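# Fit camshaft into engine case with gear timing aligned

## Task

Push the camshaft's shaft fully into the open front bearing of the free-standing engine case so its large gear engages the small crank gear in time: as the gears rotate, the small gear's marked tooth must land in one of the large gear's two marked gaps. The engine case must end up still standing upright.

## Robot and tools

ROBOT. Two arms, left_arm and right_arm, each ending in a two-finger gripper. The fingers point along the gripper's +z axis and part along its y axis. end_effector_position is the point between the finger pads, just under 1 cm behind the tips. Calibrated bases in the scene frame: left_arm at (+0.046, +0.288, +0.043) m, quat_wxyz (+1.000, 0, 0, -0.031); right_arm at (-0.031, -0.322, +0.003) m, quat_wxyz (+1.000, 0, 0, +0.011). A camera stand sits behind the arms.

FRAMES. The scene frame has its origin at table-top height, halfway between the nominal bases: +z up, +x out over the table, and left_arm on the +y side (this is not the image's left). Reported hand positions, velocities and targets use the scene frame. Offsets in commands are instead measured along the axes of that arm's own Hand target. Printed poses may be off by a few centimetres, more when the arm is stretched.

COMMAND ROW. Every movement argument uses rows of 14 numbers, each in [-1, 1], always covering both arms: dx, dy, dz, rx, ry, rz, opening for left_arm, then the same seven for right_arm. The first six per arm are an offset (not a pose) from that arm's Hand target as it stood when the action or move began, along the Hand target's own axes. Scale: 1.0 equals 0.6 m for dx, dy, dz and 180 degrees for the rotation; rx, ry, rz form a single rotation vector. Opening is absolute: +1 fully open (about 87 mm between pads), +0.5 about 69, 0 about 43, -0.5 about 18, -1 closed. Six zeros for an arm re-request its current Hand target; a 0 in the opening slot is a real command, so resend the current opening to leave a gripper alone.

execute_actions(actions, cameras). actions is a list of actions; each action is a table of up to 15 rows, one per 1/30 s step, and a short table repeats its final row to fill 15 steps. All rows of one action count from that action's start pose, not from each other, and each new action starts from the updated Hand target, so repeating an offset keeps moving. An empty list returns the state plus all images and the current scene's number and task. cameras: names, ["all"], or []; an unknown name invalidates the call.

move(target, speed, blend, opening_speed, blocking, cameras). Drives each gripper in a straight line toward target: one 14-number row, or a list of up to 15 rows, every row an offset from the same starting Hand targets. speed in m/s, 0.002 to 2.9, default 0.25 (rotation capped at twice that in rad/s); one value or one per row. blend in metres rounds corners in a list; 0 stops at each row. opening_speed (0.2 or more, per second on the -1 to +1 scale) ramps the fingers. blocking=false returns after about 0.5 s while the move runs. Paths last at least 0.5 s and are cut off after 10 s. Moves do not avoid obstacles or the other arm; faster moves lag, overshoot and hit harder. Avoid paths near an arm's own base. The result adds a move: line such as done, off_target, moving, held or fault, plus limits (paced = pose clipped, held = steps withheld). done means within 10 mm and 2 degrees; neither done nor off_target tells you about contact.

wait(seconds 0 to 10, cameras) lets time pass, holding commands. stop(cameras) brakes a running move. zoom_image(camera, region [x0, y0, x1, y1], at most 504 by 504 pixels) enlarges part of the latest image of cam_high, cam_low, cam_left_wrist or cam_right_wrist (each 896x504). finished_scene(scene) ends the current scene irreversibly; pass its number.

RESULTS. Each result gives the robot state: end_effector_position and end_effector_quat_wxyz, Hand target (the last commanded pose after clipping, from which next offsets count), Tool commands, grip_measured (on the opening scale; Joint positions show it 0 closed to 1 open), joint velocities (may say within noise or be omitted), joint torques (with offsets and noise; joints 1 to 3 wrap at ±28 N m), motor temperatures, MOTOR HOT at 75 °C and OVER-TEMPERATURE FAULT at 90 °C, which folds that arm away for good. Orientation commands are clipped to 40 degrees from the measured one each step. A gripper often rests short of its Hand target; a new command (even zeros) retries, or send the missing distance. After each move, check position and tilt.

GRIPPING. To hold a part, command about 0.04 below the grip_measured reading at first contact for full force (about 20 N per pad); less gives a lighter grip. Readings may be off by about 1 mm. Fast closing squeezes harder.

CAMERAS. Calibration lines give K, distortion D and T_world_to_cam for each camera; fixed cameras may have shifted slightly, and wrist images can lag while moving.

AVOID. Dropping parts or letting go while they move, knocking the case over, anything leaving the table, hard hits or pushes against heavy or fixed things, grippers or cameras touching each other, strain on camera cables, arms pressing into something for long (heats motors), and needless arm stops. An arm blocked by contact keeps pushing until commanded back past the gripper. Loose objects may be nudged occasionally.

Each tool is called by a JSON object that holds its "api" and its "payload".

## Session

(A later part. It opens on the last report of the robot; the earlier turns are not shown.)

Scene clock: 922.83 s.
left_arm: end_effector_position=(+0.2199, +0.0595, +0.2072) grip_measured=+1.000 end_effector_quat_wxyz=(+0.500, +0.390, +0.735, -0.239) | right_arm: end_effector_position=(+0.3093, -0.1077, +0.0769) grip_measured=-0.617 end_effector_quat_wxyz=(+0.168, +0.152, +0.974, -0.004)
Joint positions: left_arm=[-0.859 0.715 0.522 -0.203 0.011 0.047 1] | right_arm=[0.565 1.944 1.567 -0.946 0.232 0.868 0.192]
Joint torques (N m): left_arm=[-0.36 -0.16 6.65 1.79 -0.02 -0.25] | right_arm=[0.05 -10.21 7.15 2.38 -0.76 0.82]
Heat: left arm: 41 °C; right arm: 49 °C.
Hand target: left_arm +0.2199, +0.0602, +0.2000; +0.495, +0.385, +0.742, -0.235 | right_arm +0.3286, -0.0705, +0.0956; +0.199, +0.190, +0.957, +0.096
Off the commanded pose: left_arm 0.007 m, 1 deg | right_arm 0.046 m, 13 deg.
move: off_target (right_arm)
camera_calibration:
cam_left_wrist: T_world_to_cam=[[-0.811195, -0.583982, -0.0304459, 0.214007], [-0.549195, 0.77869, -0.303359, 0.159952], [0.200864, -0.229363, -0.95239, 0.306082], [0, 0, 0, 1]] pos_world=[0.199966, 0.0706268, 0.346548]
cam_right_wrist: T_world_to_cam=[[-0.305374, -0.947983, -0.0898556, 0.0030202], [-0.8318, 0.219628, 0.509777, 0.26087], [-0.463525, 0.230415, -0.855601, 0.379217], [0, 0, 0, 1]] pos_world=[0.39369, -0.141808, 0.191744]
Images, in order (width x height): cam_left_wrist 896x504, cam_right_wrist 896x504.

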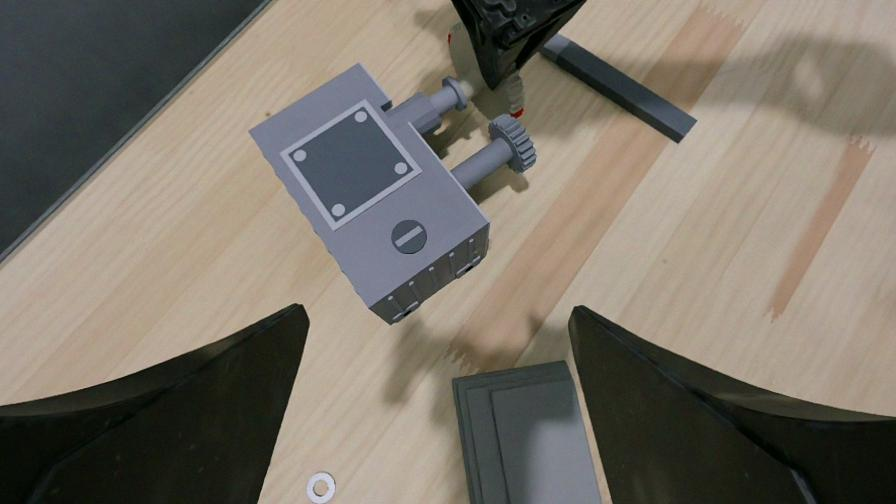

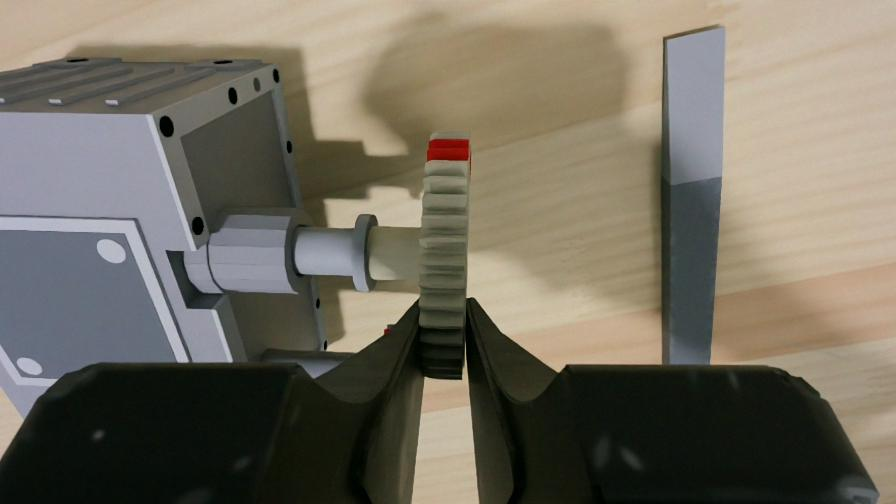

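{"api": "move", "payload": {"target": [[0,0,0,0,0,0,1,-0.003,-0.064,0,0.06,0,-0.022,-0.75],[0,0,0,0,0,0,1,-0.003,-0.064,0,0.06,0,-0.022,-0.3]], "speed": 0.06, "opening_speed": 0.6, "cameras": ["cam_right_wrist","cam_left_wrist","cam_low"]}}

{"api": "zoom_image", "payload": {"camera": "cam_left_wrist", "region": [400, 30, 560, 150]}}

{"api": "zoom_image", "payload": {"camera": "cam_low", "region": [340, 240, 410, 290]}}

Scene clock: 943.20 s.
left_arm: end_effector_position=(+0.2199, +0.0595, +0.2072) grip_measured=+1.000 end_effector_quat_wxyz=(+0.500, +0.390, +0.735, -0.239) | right_arm: end_effector_position=(+0.3107, -0.1112, +0.0766) grip_measured=-0.300 end_effector_quat_wxyz=(+0.174, +0.167, +0.970, -0.013)
Joint positions: left_arm=[-0.859 0.715 0.522 -0.203 0.011 0.047 1] | right_arm=[0.565 1.945 1.567 -0.952 0.257 0.897 0.35]
Joint torques (N m): left_arm=[-0.59 -0.17 6.64 1.8 0.03 -0.24] | right_arm=[-0.28 -7.21 10.03 0.95 0.21 0.11]
Heat: left arm: 41 °C; right arm: 46 °C.
Hand target: left_arm +0.2199, +0.0602, +0.2000; +0.495, +0.385, +0.742, -0.235 | right_arm +0.3176, -0.1061, +0.0864; +0.183, +0.174, +0.968, -0.001
Off the commanded pose: left_arm 0.007 m, 1 deg | right_arm 0.013 m, 2 deg.
move: off_target (right_arm); target 2's new opening was sent with right_arm's hand 0.014 m and 3 deg from that target
camera_calibration:
cam_left_wrist: T_world_to_cam=[[-0.811195, -0.583982, -0.0304459, 0.214007], [-0.549195, 0.77869, -0.303359, 0.159952], [0.200864, -0.229363, -0.95239, 0.306082], [0, 0, 0, 1]] pos_world=[0.199966, 0.0706268, 0.346548]
cam_right_wrist: T_world_to_cam=[[-0.335984, -0.938533, -0.0791909, 0.00980838], [-0.82861, 0.254562, 0.498602, 0.266673], [-0.447795, 0.233141, -0.863206, 0.376534], [0, 0, 0, 1]] pos_world=[0.392873, -0.146465, 0.192839]
Images, in order (width x height): cam_low 896x504, cam_left_wrist 896x504, cam_right_wrist 896x504.

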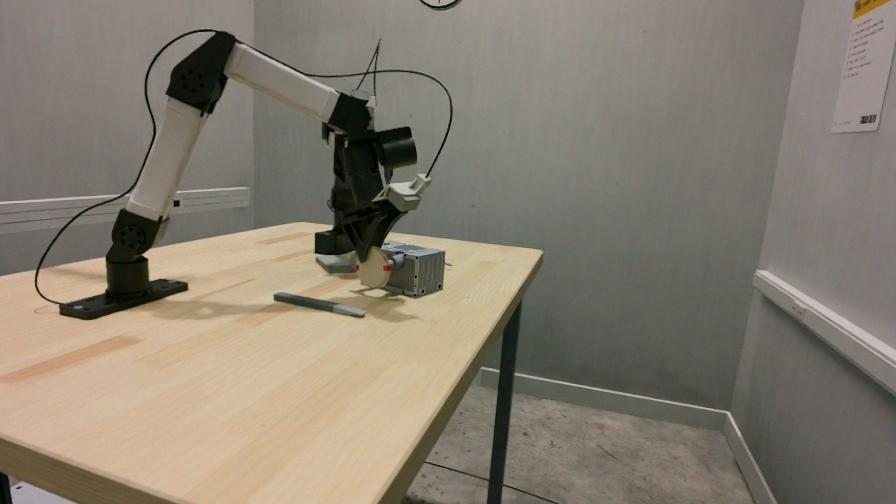

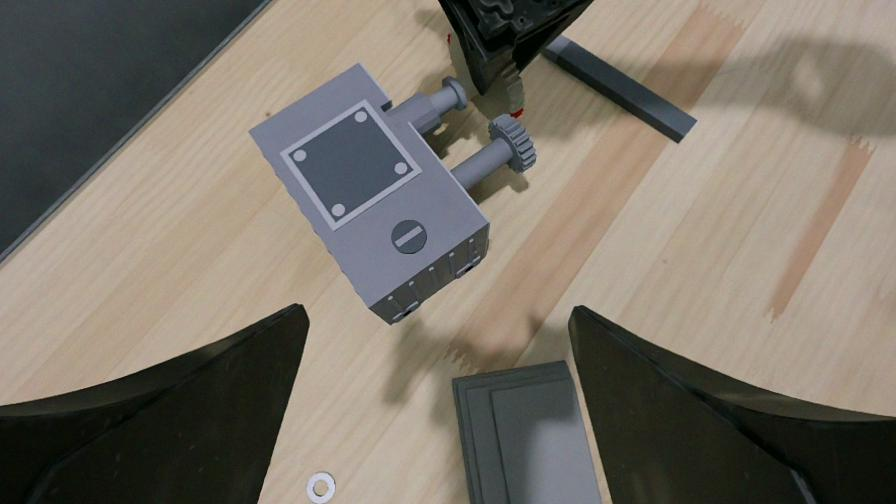

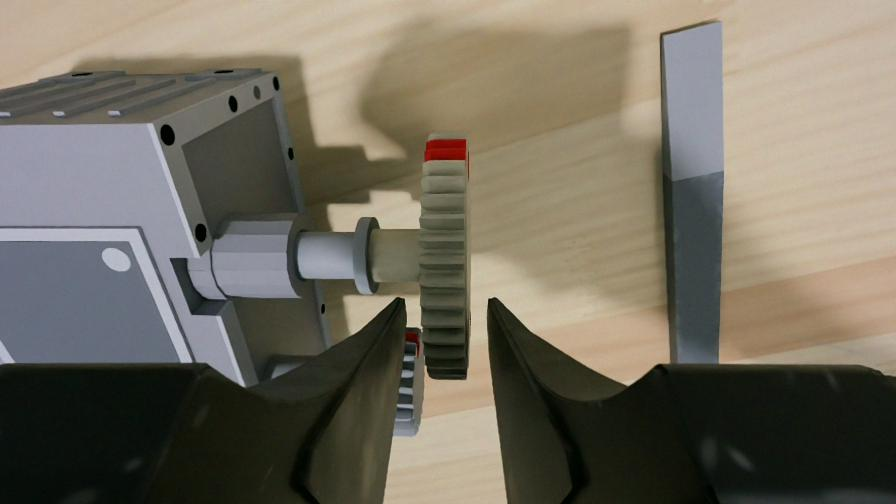

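Scaled by 3.150 from the camera's 896x504 image, which has a finer 1280x720 frame.

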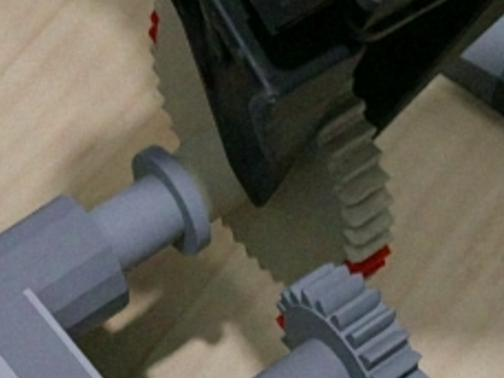

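Scaled by 7.200 from the camera's 896x504 image, which has a finer 1280x720 frame.

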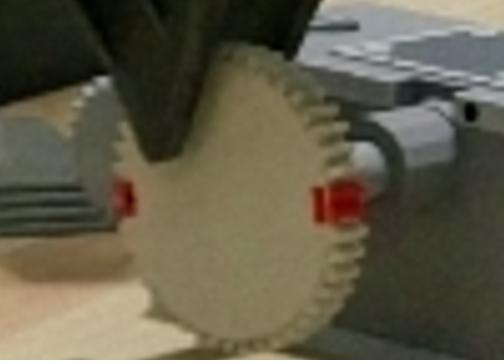

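{"api": "move", "payload": {"target": [0,0,0,0,0,0,1,0,0,-0.14,0,0,0,-0.3], "speed": 0.12, "cameras": ["cam_right_wrist","cam_low"]}}

Scene clock: 952.97 s.
left_arm: end_effector_position=(+0.2199, +0.0595, +0.2072) grip_measured=+1.000 end_effector_quat_wxyz=(+0.500, +0.390, +0.735, -0.239) | right_arm: end_effector_position=(+0.2861, -0.1025, +0.1473) grip_measured=-0.300 end_effector_quat_wxyz=(+0.165, +0.170, +0.971, -0.013)
Joint positions: left_arm=[-0.859 0.715 0.522 -0.203 0.011 0.047 1] | right_arm=[0.616 1.899 1.79 -1.247 0.257 0.955 0.35]
Joint torques (N m): left_arm=[-0.38 -0.16 6.52 1.79 -0.04 -0.26] | right_arm=[0.28 -8.66 9.61 0.78 0.37 0.12]
Motor temperatures (°C): left_arm=[22 23 38 41 22 22 22] | right_arm=[23 45 47 34 23 24 25]
Heat: left arm: 41 °C; right arm: 47 °C.
Hand target: left_arm +0.2199, +0.0602, +0.2000; +0.495, +0.385, +0.742, -0.235 | right_arm +0.2880, -0.1005, +0.1647; +0.183, +0.174, +0.968, -0.001
Off the commanded pose: left_arm 0.007 m, 1 deg | right_arm 0.018 m, 3 deg.
move: off_target (right_arm)
camera_calibration:
cam_right_wrist: T_world_to_cam=[[-0.341353, -0.936802, -0.0766794, 0.0166097], [-0.818886, 0.256353, 0.513526, 0.204052], [-0.461416, 0.238085, -0.854641, 0.427629], [0, 0, 0, 1]] pos_world=[0.370079, -0.138561, 0.261957]
Images, in order (width x height): cam_low 896x504, cam_right_wrist 896x504.

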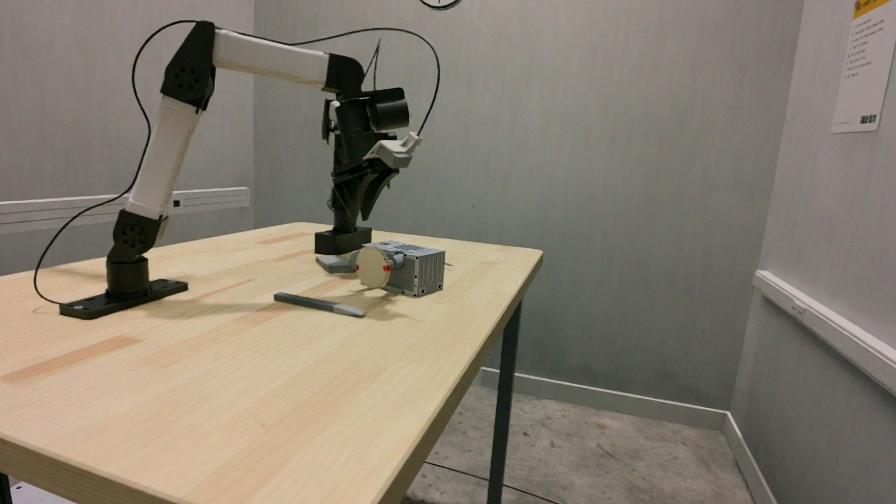

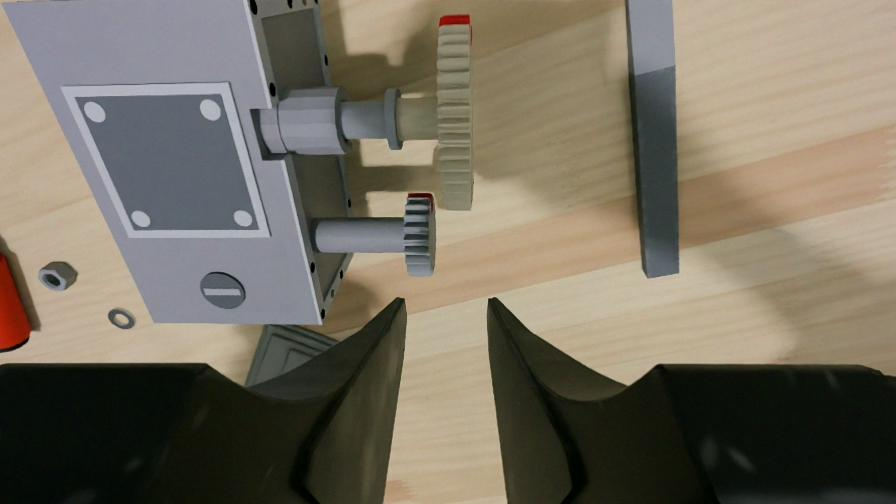

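{"api": "move", "payload": {"target": [[0,0,0,0,0,0,1,-0.0458,-0.1417,0.008,0,0,0,-0.9],[0,0,0,0,0,0,1,-0.0458,-0.1417,0.008,-0.343,-0.173,-0.392,-0.9]], "speed": 0.3, "cameras": ["cam_right_wrist","cam_low","cam_left_wrist"]}}

Scene clock: 986.80 s.
left_arm: end_effector_position=(+0.2199, +0.0595, +0.2072) grip_measured=+1.000 end_effector_quat_wxyz=(+0.500, +0.390, +0.735, -0.239) | right_arm: end_effector_position=(+0.2793, -0.1901, +0.1537) grip_measured=-0.900 end_effector_quat_wxyz=(+0.421, -0.494, +0.691, +0.318)
Joint positions: left_arm=[-0.859 0.715 0.522 -0.203 0.011 0.047 1] | right_arm=[-0.024 1.431 1.009 -0.607 -1.028 -0.932 0.05]
Joint torques (N m): left_arm=[-0.5 -0.18 6.57 1.8 -0.01 -0.28] | right_arm=[-0.7 -3.49 10.3 1.24 -0.55 -0.08]
Heat: left arm: 41 °C; right arm: 48 °C.
Hand target: left_arm +0.2199, +0.0602, +0.2000; +0.495, +0.385, +0.742, -0.235 | right_arm +0.2849, -0.1900, +0.1648; +0.433, -0.499, +0.681, +0.317
Off the commanded pose: left_arm 0.007 m, 1 deg | right_arm 0.012 m, 2 deg.
move: off_target (right_arm)
camera_calibration:
cam_left_wrist: T_world_to_cam=[[-0.811195, -0.583982, -0.0304459, 0.214007], [-0.549195, 0.77869, -0.303359, 0.159952], [0.200864, -0.229363, -0.95239, 0.306082], [0, 0, 0, 1]] pos_world=[0.199966, 0.0706268, 0.346548]
cam_right_wrist: T_world_to_cam=[[0.956628, -0.284609, -0.062136, -0.308049], [-0.291134, -0.926575, -0.238118, -0.0391294], [0.0101968, 0.24588, -0.969247, 0.338123], [0, 0, 0, 1]] pos_world=[0.279848, -0.207067, 0.299266]
Images, in order (width x height): cam_low 896x504, cam_left_wrist 896x504, cam_right_wrist 896x504.

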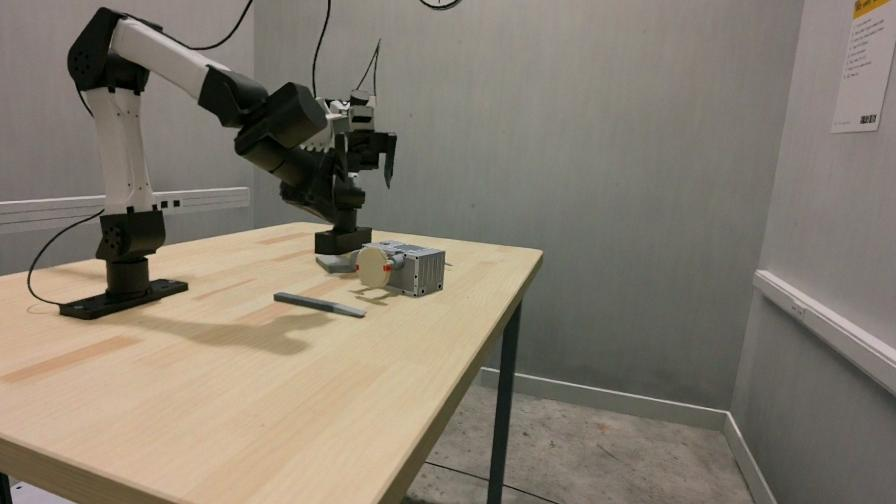

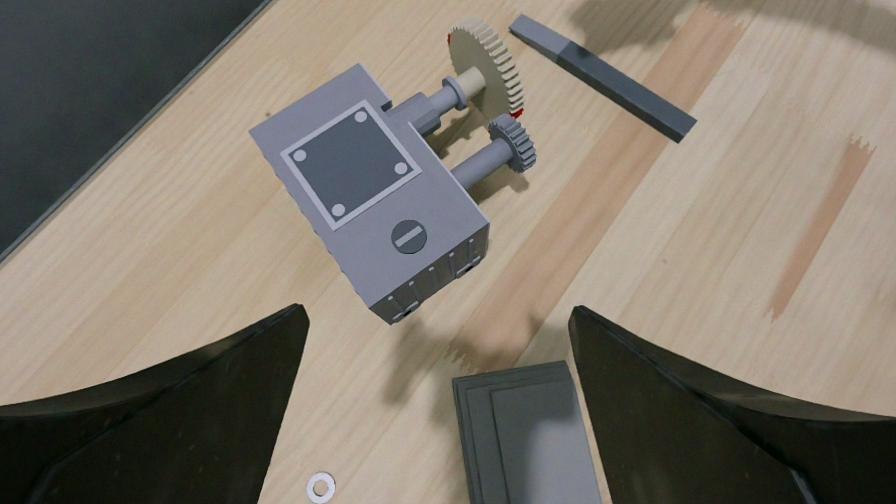

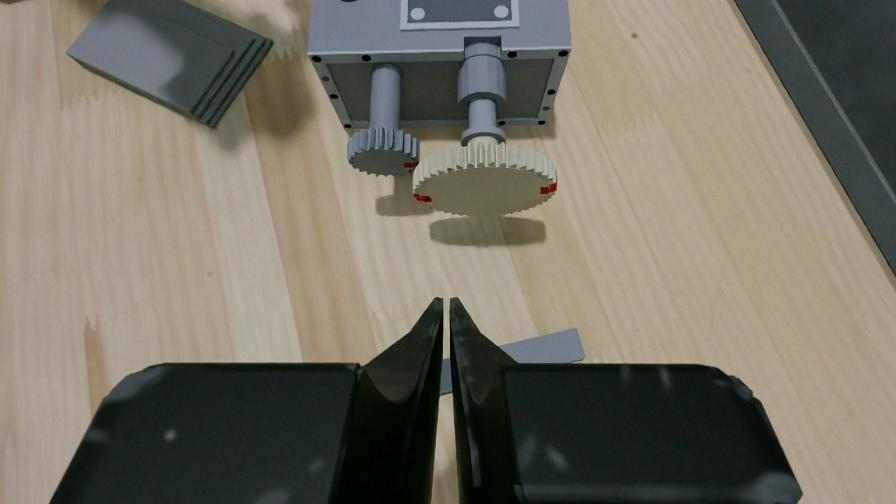

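{"api": "zoom_image", "payload": {"camera": "cam_right_wrist", "region": [330, 100, 580, 230]}}

{"api": "zoom_image", "payload": {"camera": "cam_low", "region": [350, 240, 410, 295]}}

Scaled by 2.016 from the camera's 896x504 image, which has a finer 1280x720 frame.

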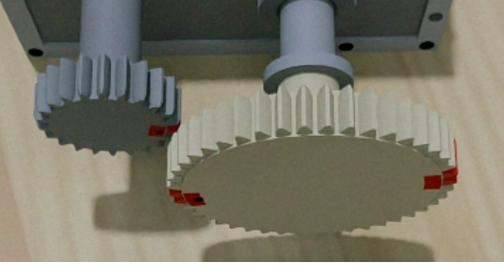

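Scaled by 8.400 from the camera's 896x504 image, which has a finer 1280x720 frame.

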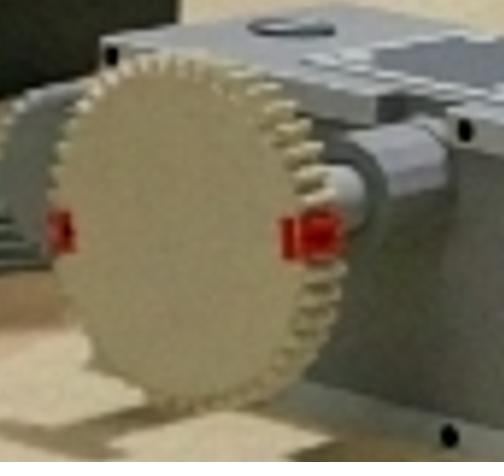

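{"api": "move", "payload": {"target": [0,0,0,0,0,0,1,0.1153,-0.0183,0.1069,0,0,0,-0.9], "speed": 0.15, "cameras": ["cam_right_wrist","cam_low","cam_left_wrist"]}}

Scene clock: 1017.70 s.
left_arm: end_effector_position=(+0.2199, +0.0595, +0.2072) grip_measured=+1.000 end_effector_quat_wxyz=(+0.500, +0.390, +0.735, -0.239) | right_arm: end_effector_position=(+0.3015, -0.1673, +0.0750) grip_measured=-0.900 end_effector_quat_wxyz=(+0.427, -0.497, +0.684, +0.323)
Joint positions: left_arm=[-0.859 0.715 0.522 -0.203 0.011 0.047 1] | right_arm=[0.047 1.624 0.828 -0.13 -1.006 -0.825 0.05]
Joint torques (N m): left_arm=[-0.59 -0.27 6.63 1.79 -0.01 -0.21] | right_arm=[0.27 -4.7 5.86 1.87 -0.25 0.12]
Motor temperatures (°C): left_arm=[22 23 38 41 22 22 22] | right_arm=[23 39 51 33 24 24 24]
Heat: left arm: 41 °C; right arm: 51 °C.
Hand target: left_arm +0.2199, +0.0602, +0.2000; +0.495, +0.385, +0.742, -0.235 | right_arm +0.3039, -0.1658, +0.0749; +0.433, -0.499, +0.681, +0.317
Off the commanded pose: left_arm 0.007 m, 1 deg | right_arm 0.003 m, 1 deg.
move: done
camera_calibration:
cam_left_wrist: T_world_to_cam=[[-0.811195, -0.583982, -0.0304459, 0.214007], [-0.549195, 0.77869, -0.303359, 0.159952], [0.200864, -0.229363, -0.95239, 0.306082], [0, 0, 0, 1]] pos_world=[0.199966, 0.0706268, 0.346548]
cam_right_wrist: T_world_to_cam=[[0.960639, -0.272182, -0.0555826, -0.327307], [-0.277231, -0.926493, -0.254466, -0.0332332], [0.0177642, 0.259859, -0.965483, 0.255833], [0, 0, 0, 1]] pos_world=[0.300666, -0.186358, 0.220353]
Images, in order (width x height): cam_low 896x504, cam_left_wrist 896x504, cam_right_wrist 896x504.

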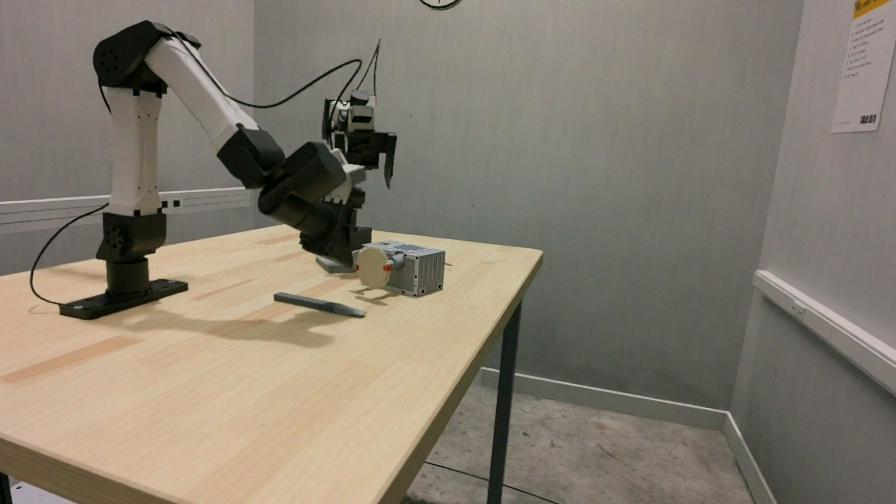

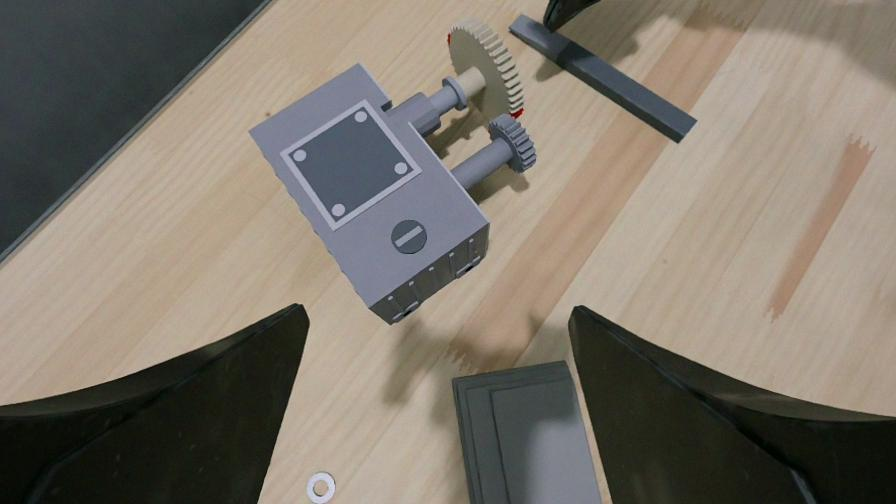

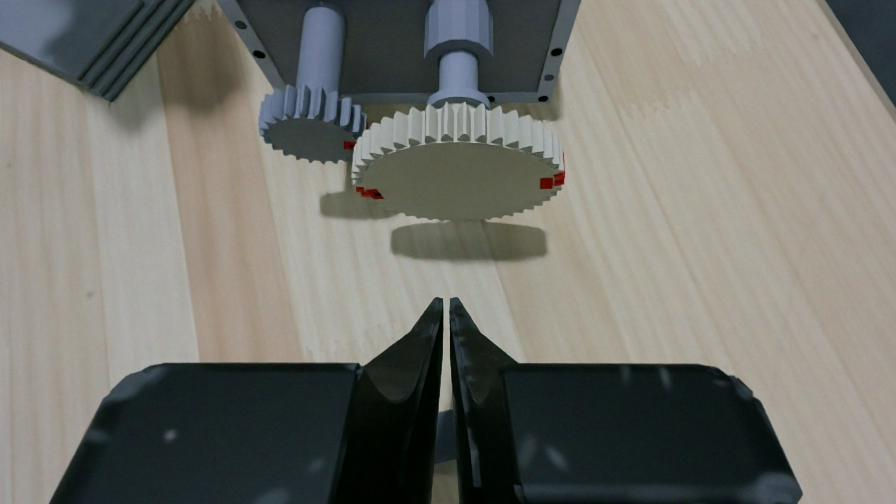

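{"api": "move", "payload": {"target": [[0,0,0,0,0,0,1,0.0152,-0.0067,0.0071,0,0,0,-0.9],[0,0,0,0,0,0,1,-0.0167,-0.0067,0.0751,0,0,0,-0.9]], "speed": 0.06, "cameras": ["cam_right_wrist","cam_low","cam_left_wrist"]}}

{"api": "zoom_image", "payload": {"camera": "cam_low", "region": [350, 240, 410, 295]}}

Scene clock: 1028.90 s.
left_arm: end_effector_position=(+0.2199, +0.0595, +0.2072) grip_measured=+1.000 end_effector_quat_wxyz=(+0.500, +0.390, +0.735, -0.239) | right_arm: end_effector_position=(+0.3079, -0.1279, +0.0552) grip_measured=-0.900 end_effector_quat_wxyz=(+0.414, -0.494, +0.691, +0.328)
Joint positions: left_arm=[-0.859 0.715 0.522 -0.203 0.011 0.047 1] | right_arm=[0.176 1.713 0.82 0.07 -0.922 -0.66 0.05]
Joint torques (N m): left_arm=[-0.55 -0.31 6.6 1.8 -0.01 -0.26] | right_arm=[0.18 -4.9 8.95 2.06 -0.19 0.08]
Heat: left arm: 41 °C; right arm: 49 °C.
Hand target: left_arm +0.2199, +0.0602, +0.2000; +0.495, +0.385, +0.742, -0.235 | right_arm +0.3214, -0.1241, +0.0650; +0.433, -0.499, +0.681, +0.317
Off the commanded pose: left_arm 0.007 m, 1 deg | right_arm 0.017 m, 3 deg.
move: off_target (right_arm)
camera_calibration:
cam_left_wrist: T_world_to_cam=[[-0.811195, -0.583982, -0.0304459, 0.214007], [-0.549195, 0.77869, -0.303359, 0.159952], [0.200864, -0.229363, -0.95239, 0.306082], [0, 0, 0, 1]] pos_world=[0.199966, 0.0706268, 0.346548]
cam_right_wrist: T_world_to_cam=[[0.959215, -0.270354, -0.0825486, -0.321668], [-0.282402, -0.929372, -0.237733, 0.000313766], [-0.0124463, 0.251349, -0.967817, 0.234684], [0, 0, 0, 1]] pos_world=[0.311558, -0.14566, 0.200652]
Images, in order (width x height): cam_low 896x504, cam_left_wrist 896x504, cam_right_wrist 896x504.

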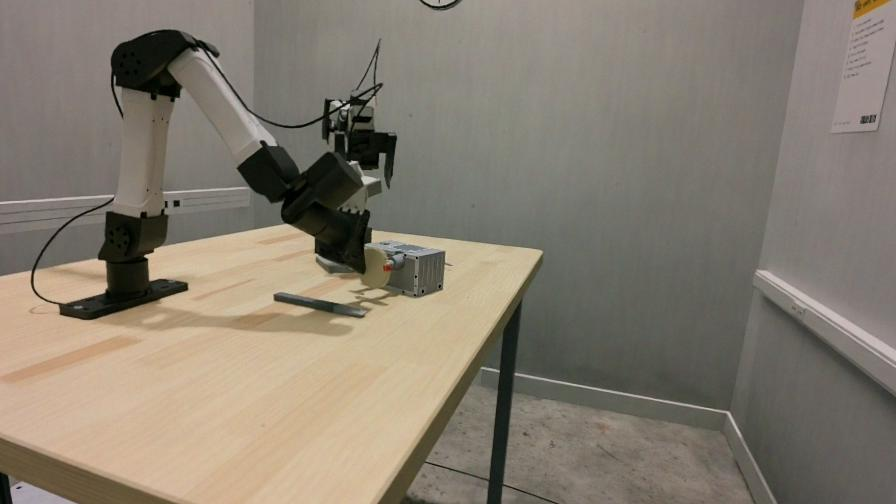

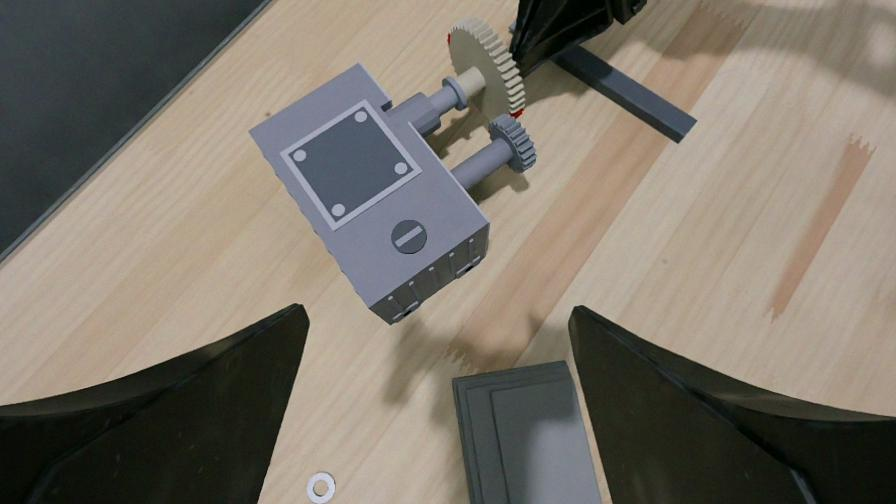

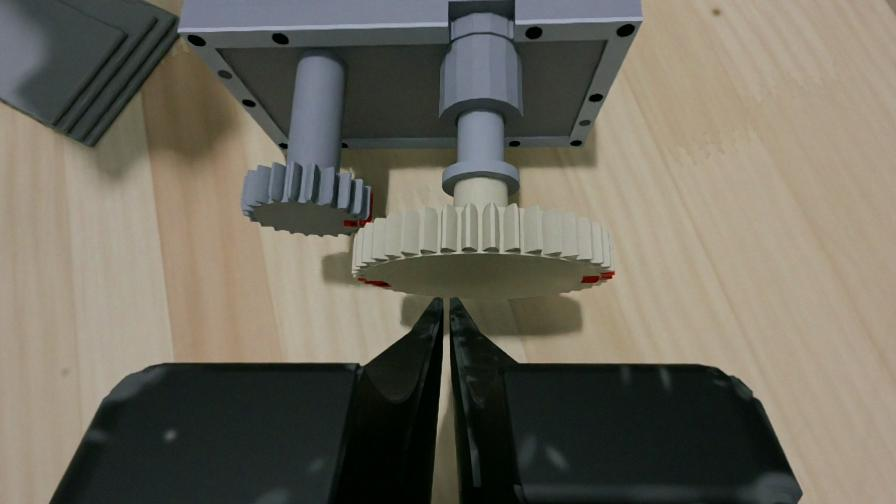

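Scaled by 8.400 from the camera's 896x504 image, which has a finer 1280x720 frame.

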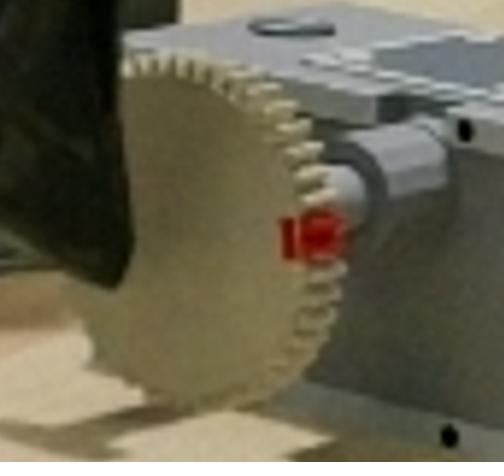

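{"api": "move", "payload": {"target": [0,0,0,0,0,0,1,-0.0132,-0.0217,-0.0153,0,0,0,-0.9], "speed": 0.06, "cameras": ["cam_right_wrist","cam_low","cam_left_wrist"]}}

{"api": "zoom_image", "payload": {"camera": "cam_low", "region": [350, 240, 410, 295]}}

Scene clock: 1040.73 s.
left_arm: end_effector_position=(+0.2199, +0.0595, +0.2072) grip_measured=+1.000 end_effector_quat_wxyz=(+0.500, +0.390, +0.735, -0.239) | right_arm: end_effector_position=(+0.3246, -0.1334, +0.0669) grip_measured=-0.900 end_effector_quat_wxyz=(+0.423, -0.494, +0.690, +0.318)
Joint positions: left_arm=[-0.859 0.715 0.522 -0.203 0.011 0.047 1] | right_arm=[0.154 1.723 0.886 0.022 -0.921 -0.678 0.05]
Joint torques (N m): left_arm=[-0.51 -0.2 6.53 1.83 -0.03 -0.24] | right_arm=[-0.69 -5.16 9.46 1.61 -0.42 -0.1]
Heat: left arm: 41 °C; right arm: 48 °C.
Hand target: left_arm +0.2199, +0.0602, +0.2000; +0.495, +0.385, +0.742, -0.235 | right_arm +0.3323, -0.1327, +0.0759; +0.433, -0.498, +0.681, +0.317
Off the commanded pose: left_arm 0.007 m, 1 deg | right_arm 0.012 m, 2 deg.
move: off_target (right_arm)
camera_calibration:
cam_left_wrist: T_world_to_cam=[[-0.811195, -0.583982, -0.0304459, 0.214007], [-0.549195, 0.77869, -0.303359, 0.159952], [0.200864, -0.229363, -0.95239, 0.306082], [0, 0, 0, 1]] pos_world=[0.199966, 0.0706268, 0.346548]
cam_right_wrist: T_world_to_cam=[[0.956989, -0.283794, -0.0602697, -0.340707], [-0.289854, -0.926293, -0.240759, 0.00581424], [0.0124987, 0.247874, -0.968712, 0.239079], [0, 0, 0, 1]] pos_world=[0.32475, -0.150566, 0.212464]
Images, in order (width x height): cam_low 896x504, cam_left_wrist 896x504, cam_right_wrist 896x504.

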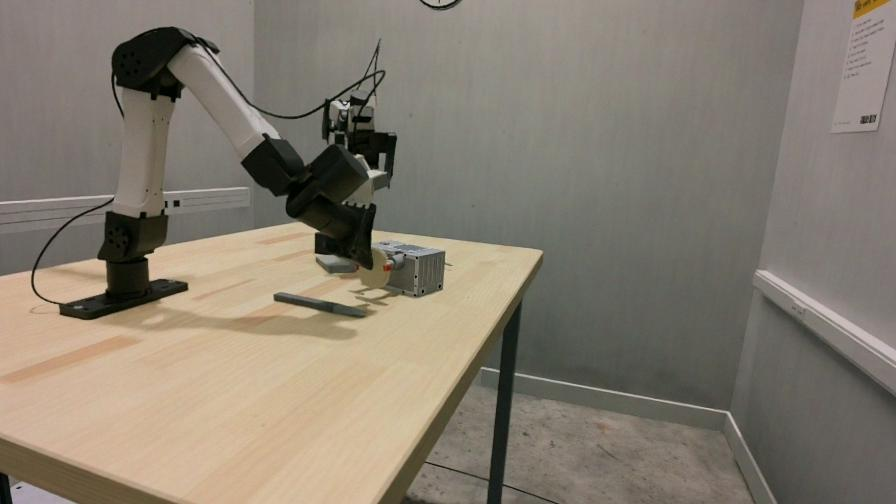

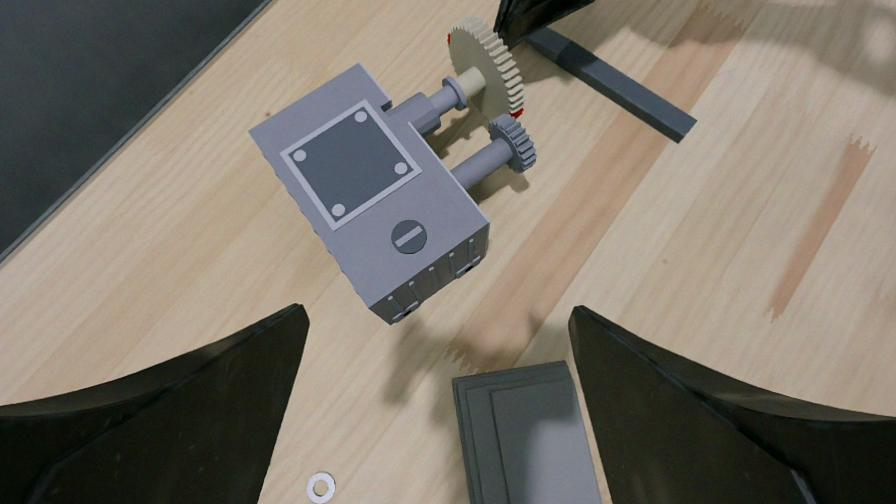

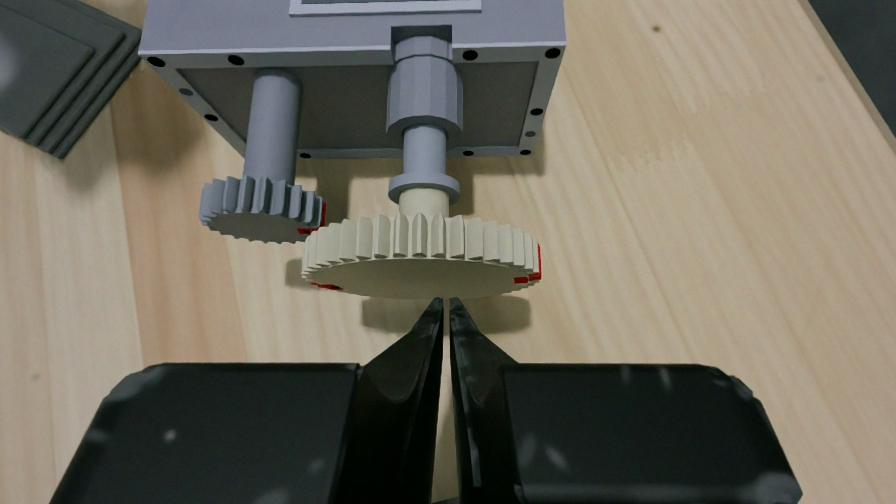

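Scaled by 8.400 from the camera's 896x504 image, which has a finer 1280x720 frame.

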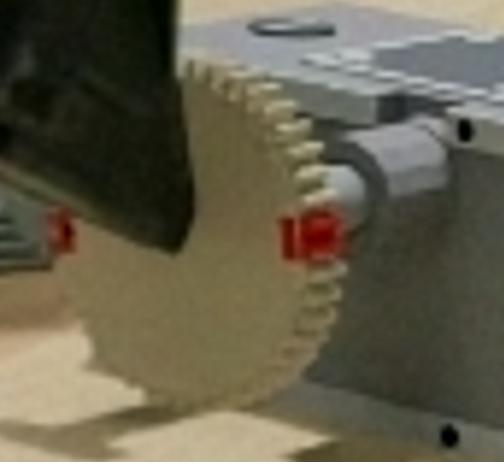

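{"api": "move", "payload": {"target": [0,0,0,0,0,0,1,-0.005,0.0128,0.007,0,0,0,-0.9], "speed": 0.06, "cameras": ["cam_right_wrist","cam_low"]}}

{"api": "zoom_image", "payload": {"camera": "cam_low", "region": [350, 240, 410, 295]}}

Scene clock: 1052.47 s.
left_arm: end_effector_position=(+0.2199, +0.0595, +0.2072) grip_measured=+1.000 end_effector_quat_wxyz=(+0.500, +0.390, +0.735, -0.239) | right_arm: end_effector_position=(+0.3217, -0.1287, +0.0669) grip_measured=-0.900 end_effector_quat_wxyz=(+0.419, -0.495, +0.689, +0.323)
Joint positions: left_arm=[-0.859 0.715 0.522 -0.203 0.011 0.047 1] | right_arm=[0.167 1.723 0.886 0.021 -0.921 -0.669 0.05]
Joint torques (N m): left_arm=[-0.5 -0.01 6.67 1.79 -0.05 -0.25] | right_arm=[0.27 -6.64 7.28 1.92 -0.24 0.1]
Heat: left arm: 41 °C; right arm: 48 °C.
Hand target: left_arm +0.2199, +0.0602, +0.2000; +0.495, +0.385, +0.742, -0.235 | right_arm +0.3266, -0.1256, +0.0768; +0.433, -0.499, +0.681, +0.317
Off the commanded pose: left_arm 0.007 m, 1 deg | right_arm 0.011 m, 2 deg.
move: off_target (right_arm)
camera_calibration:
cam_right_wrist: T_world_to_cam=[[0.958904, -0.275186, -0.0691096, -0.335539], [-0.283724, -0.928226, -0.24062, 0.00707307], [0.00206598, 0.25034, -0.968156, 0.24164], [0, 0, 0, 1]] pos_world=[0.323257, -0.146262, 0.212459]
Images, in order (width x height): cam_low 896x504, cam_right_wrist 896x504.

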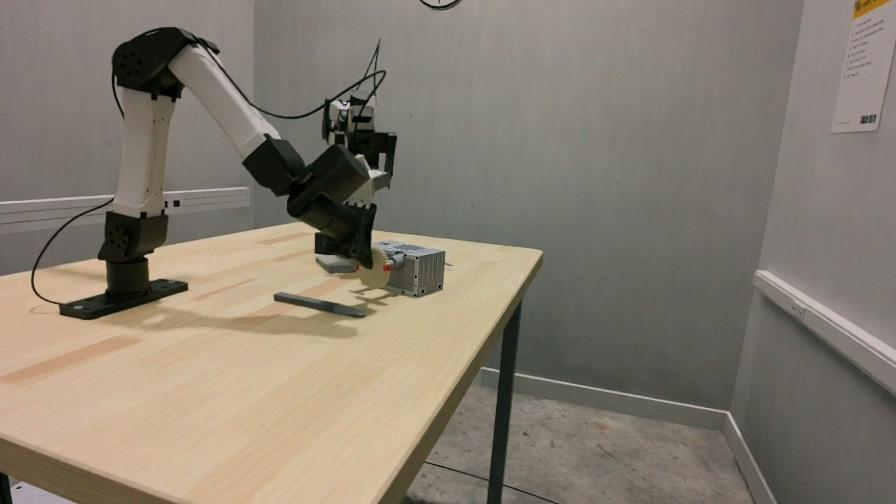

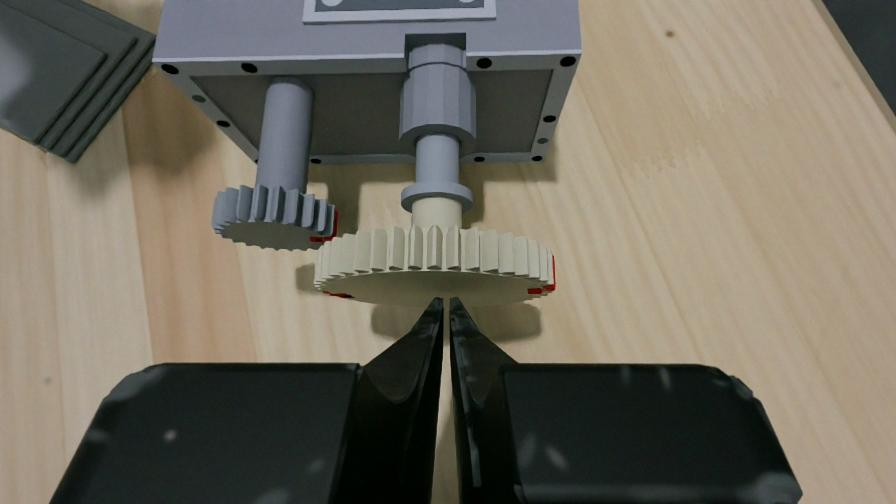

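Scaled by 8.400 from the camera's 896x504 image, which has a finer 1280x720 frame.

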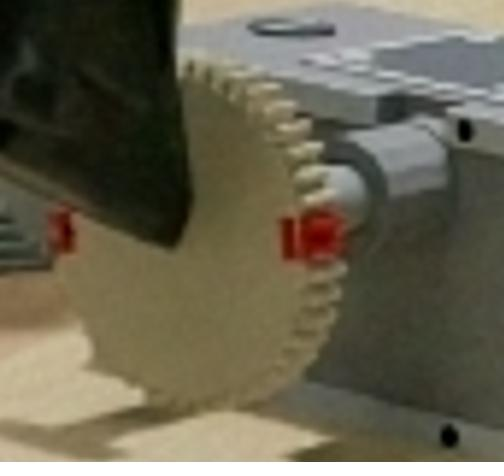

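{"api": "move", "payload": {"target": [0,0,0,0,0,0,1,-0.0137,0.0051,0.021,0,0,0,-0.9], "speed": 0.04, "cameras": ["cam_right_wrist","cam_low"]}}

{"api": "zoom_image", "payload": {"camera": "cam_low", "region": [350, 240, 410, 295]}}

Scene clock: 1060.43 s.
left_arm: end_effector_position=(+0.2199, +0.0595, +0.2072) grip_measured=+1.000 end_effector_quat_wxyz=(+0.500, +0.390, +0.735, -0.239) | right_arm: end_effector_position=(+0.3175, -0.1157, +0.0664) grip_measured=-0.900 end_effector_quat_wxyz=(+0.411, -0.493, +0.694, +0.326)
Joint positions: left_arm=[-0.859 0.715 0.522 -0.203 0.011 0.047 1] | right_arm=[0.21 1.723 0.886 0.039 -0.891 -0.62 0.05]
Joint torques (N m): left_arm=[-0.51 -0.25 6.52 1.81 -0.01 -0.24] | right_arm=[0.39 -6.02 8.34 2.15 -0.21 0.1]
Heat: left arm: 41 °C; right arm: 48 °C.
Hand target: left_arm +0.2199, +0.0602, +0.2000; +0.495, +0.385, +0.742, -0.235 | right_arm +0.3281, -0.1105, +0.0789; +0.433, -0.499, +0.681, +0.317
Off the commanded pose: left_arm 0.007 m, 1 deg | right_arm 0.017 m, 3 deg.
move: off_target (right_arm)
camera_calibration:
cam_right_wrist: T_world_to_cam=[[0.957387, -0.275485, -0.0867112, -0.326344], [-0.288295, -0.9295, -0.230035, 0.0184489], [-0.0172269, 0.245231, -0.969312, 0.243484], [0, 0, 0, 1]] pos_world=[0.321951, -0.132464, 0.211958]
Images, in order (width x height): cam_low 896x504, cam_right_wrist 896x504.

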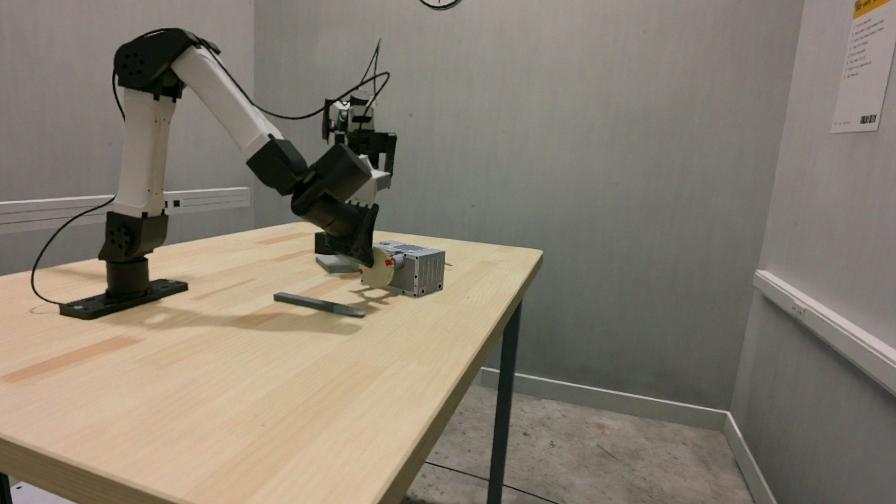

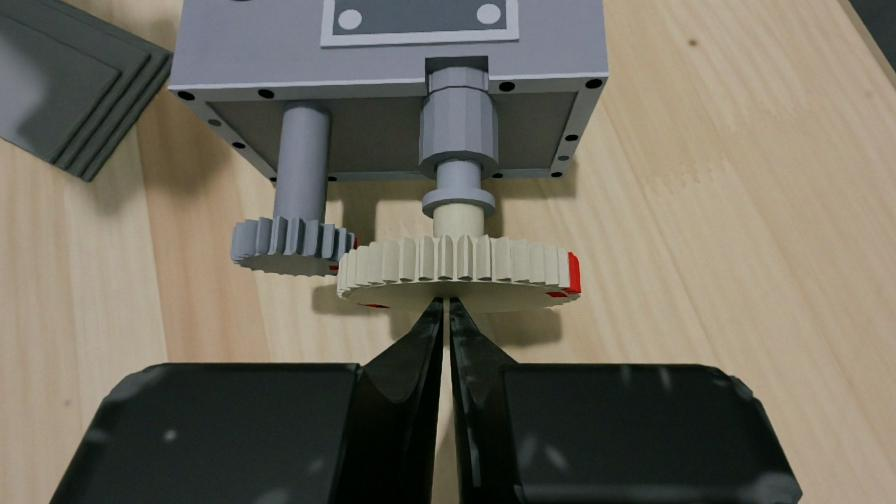

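Scaled by 8.400 from the camera's 896x504 image, which has a finer 1280x720 frame.

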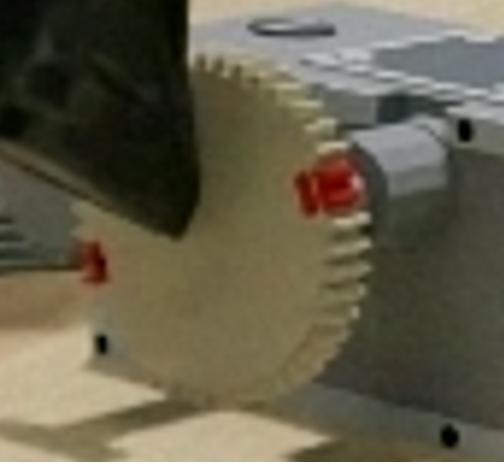

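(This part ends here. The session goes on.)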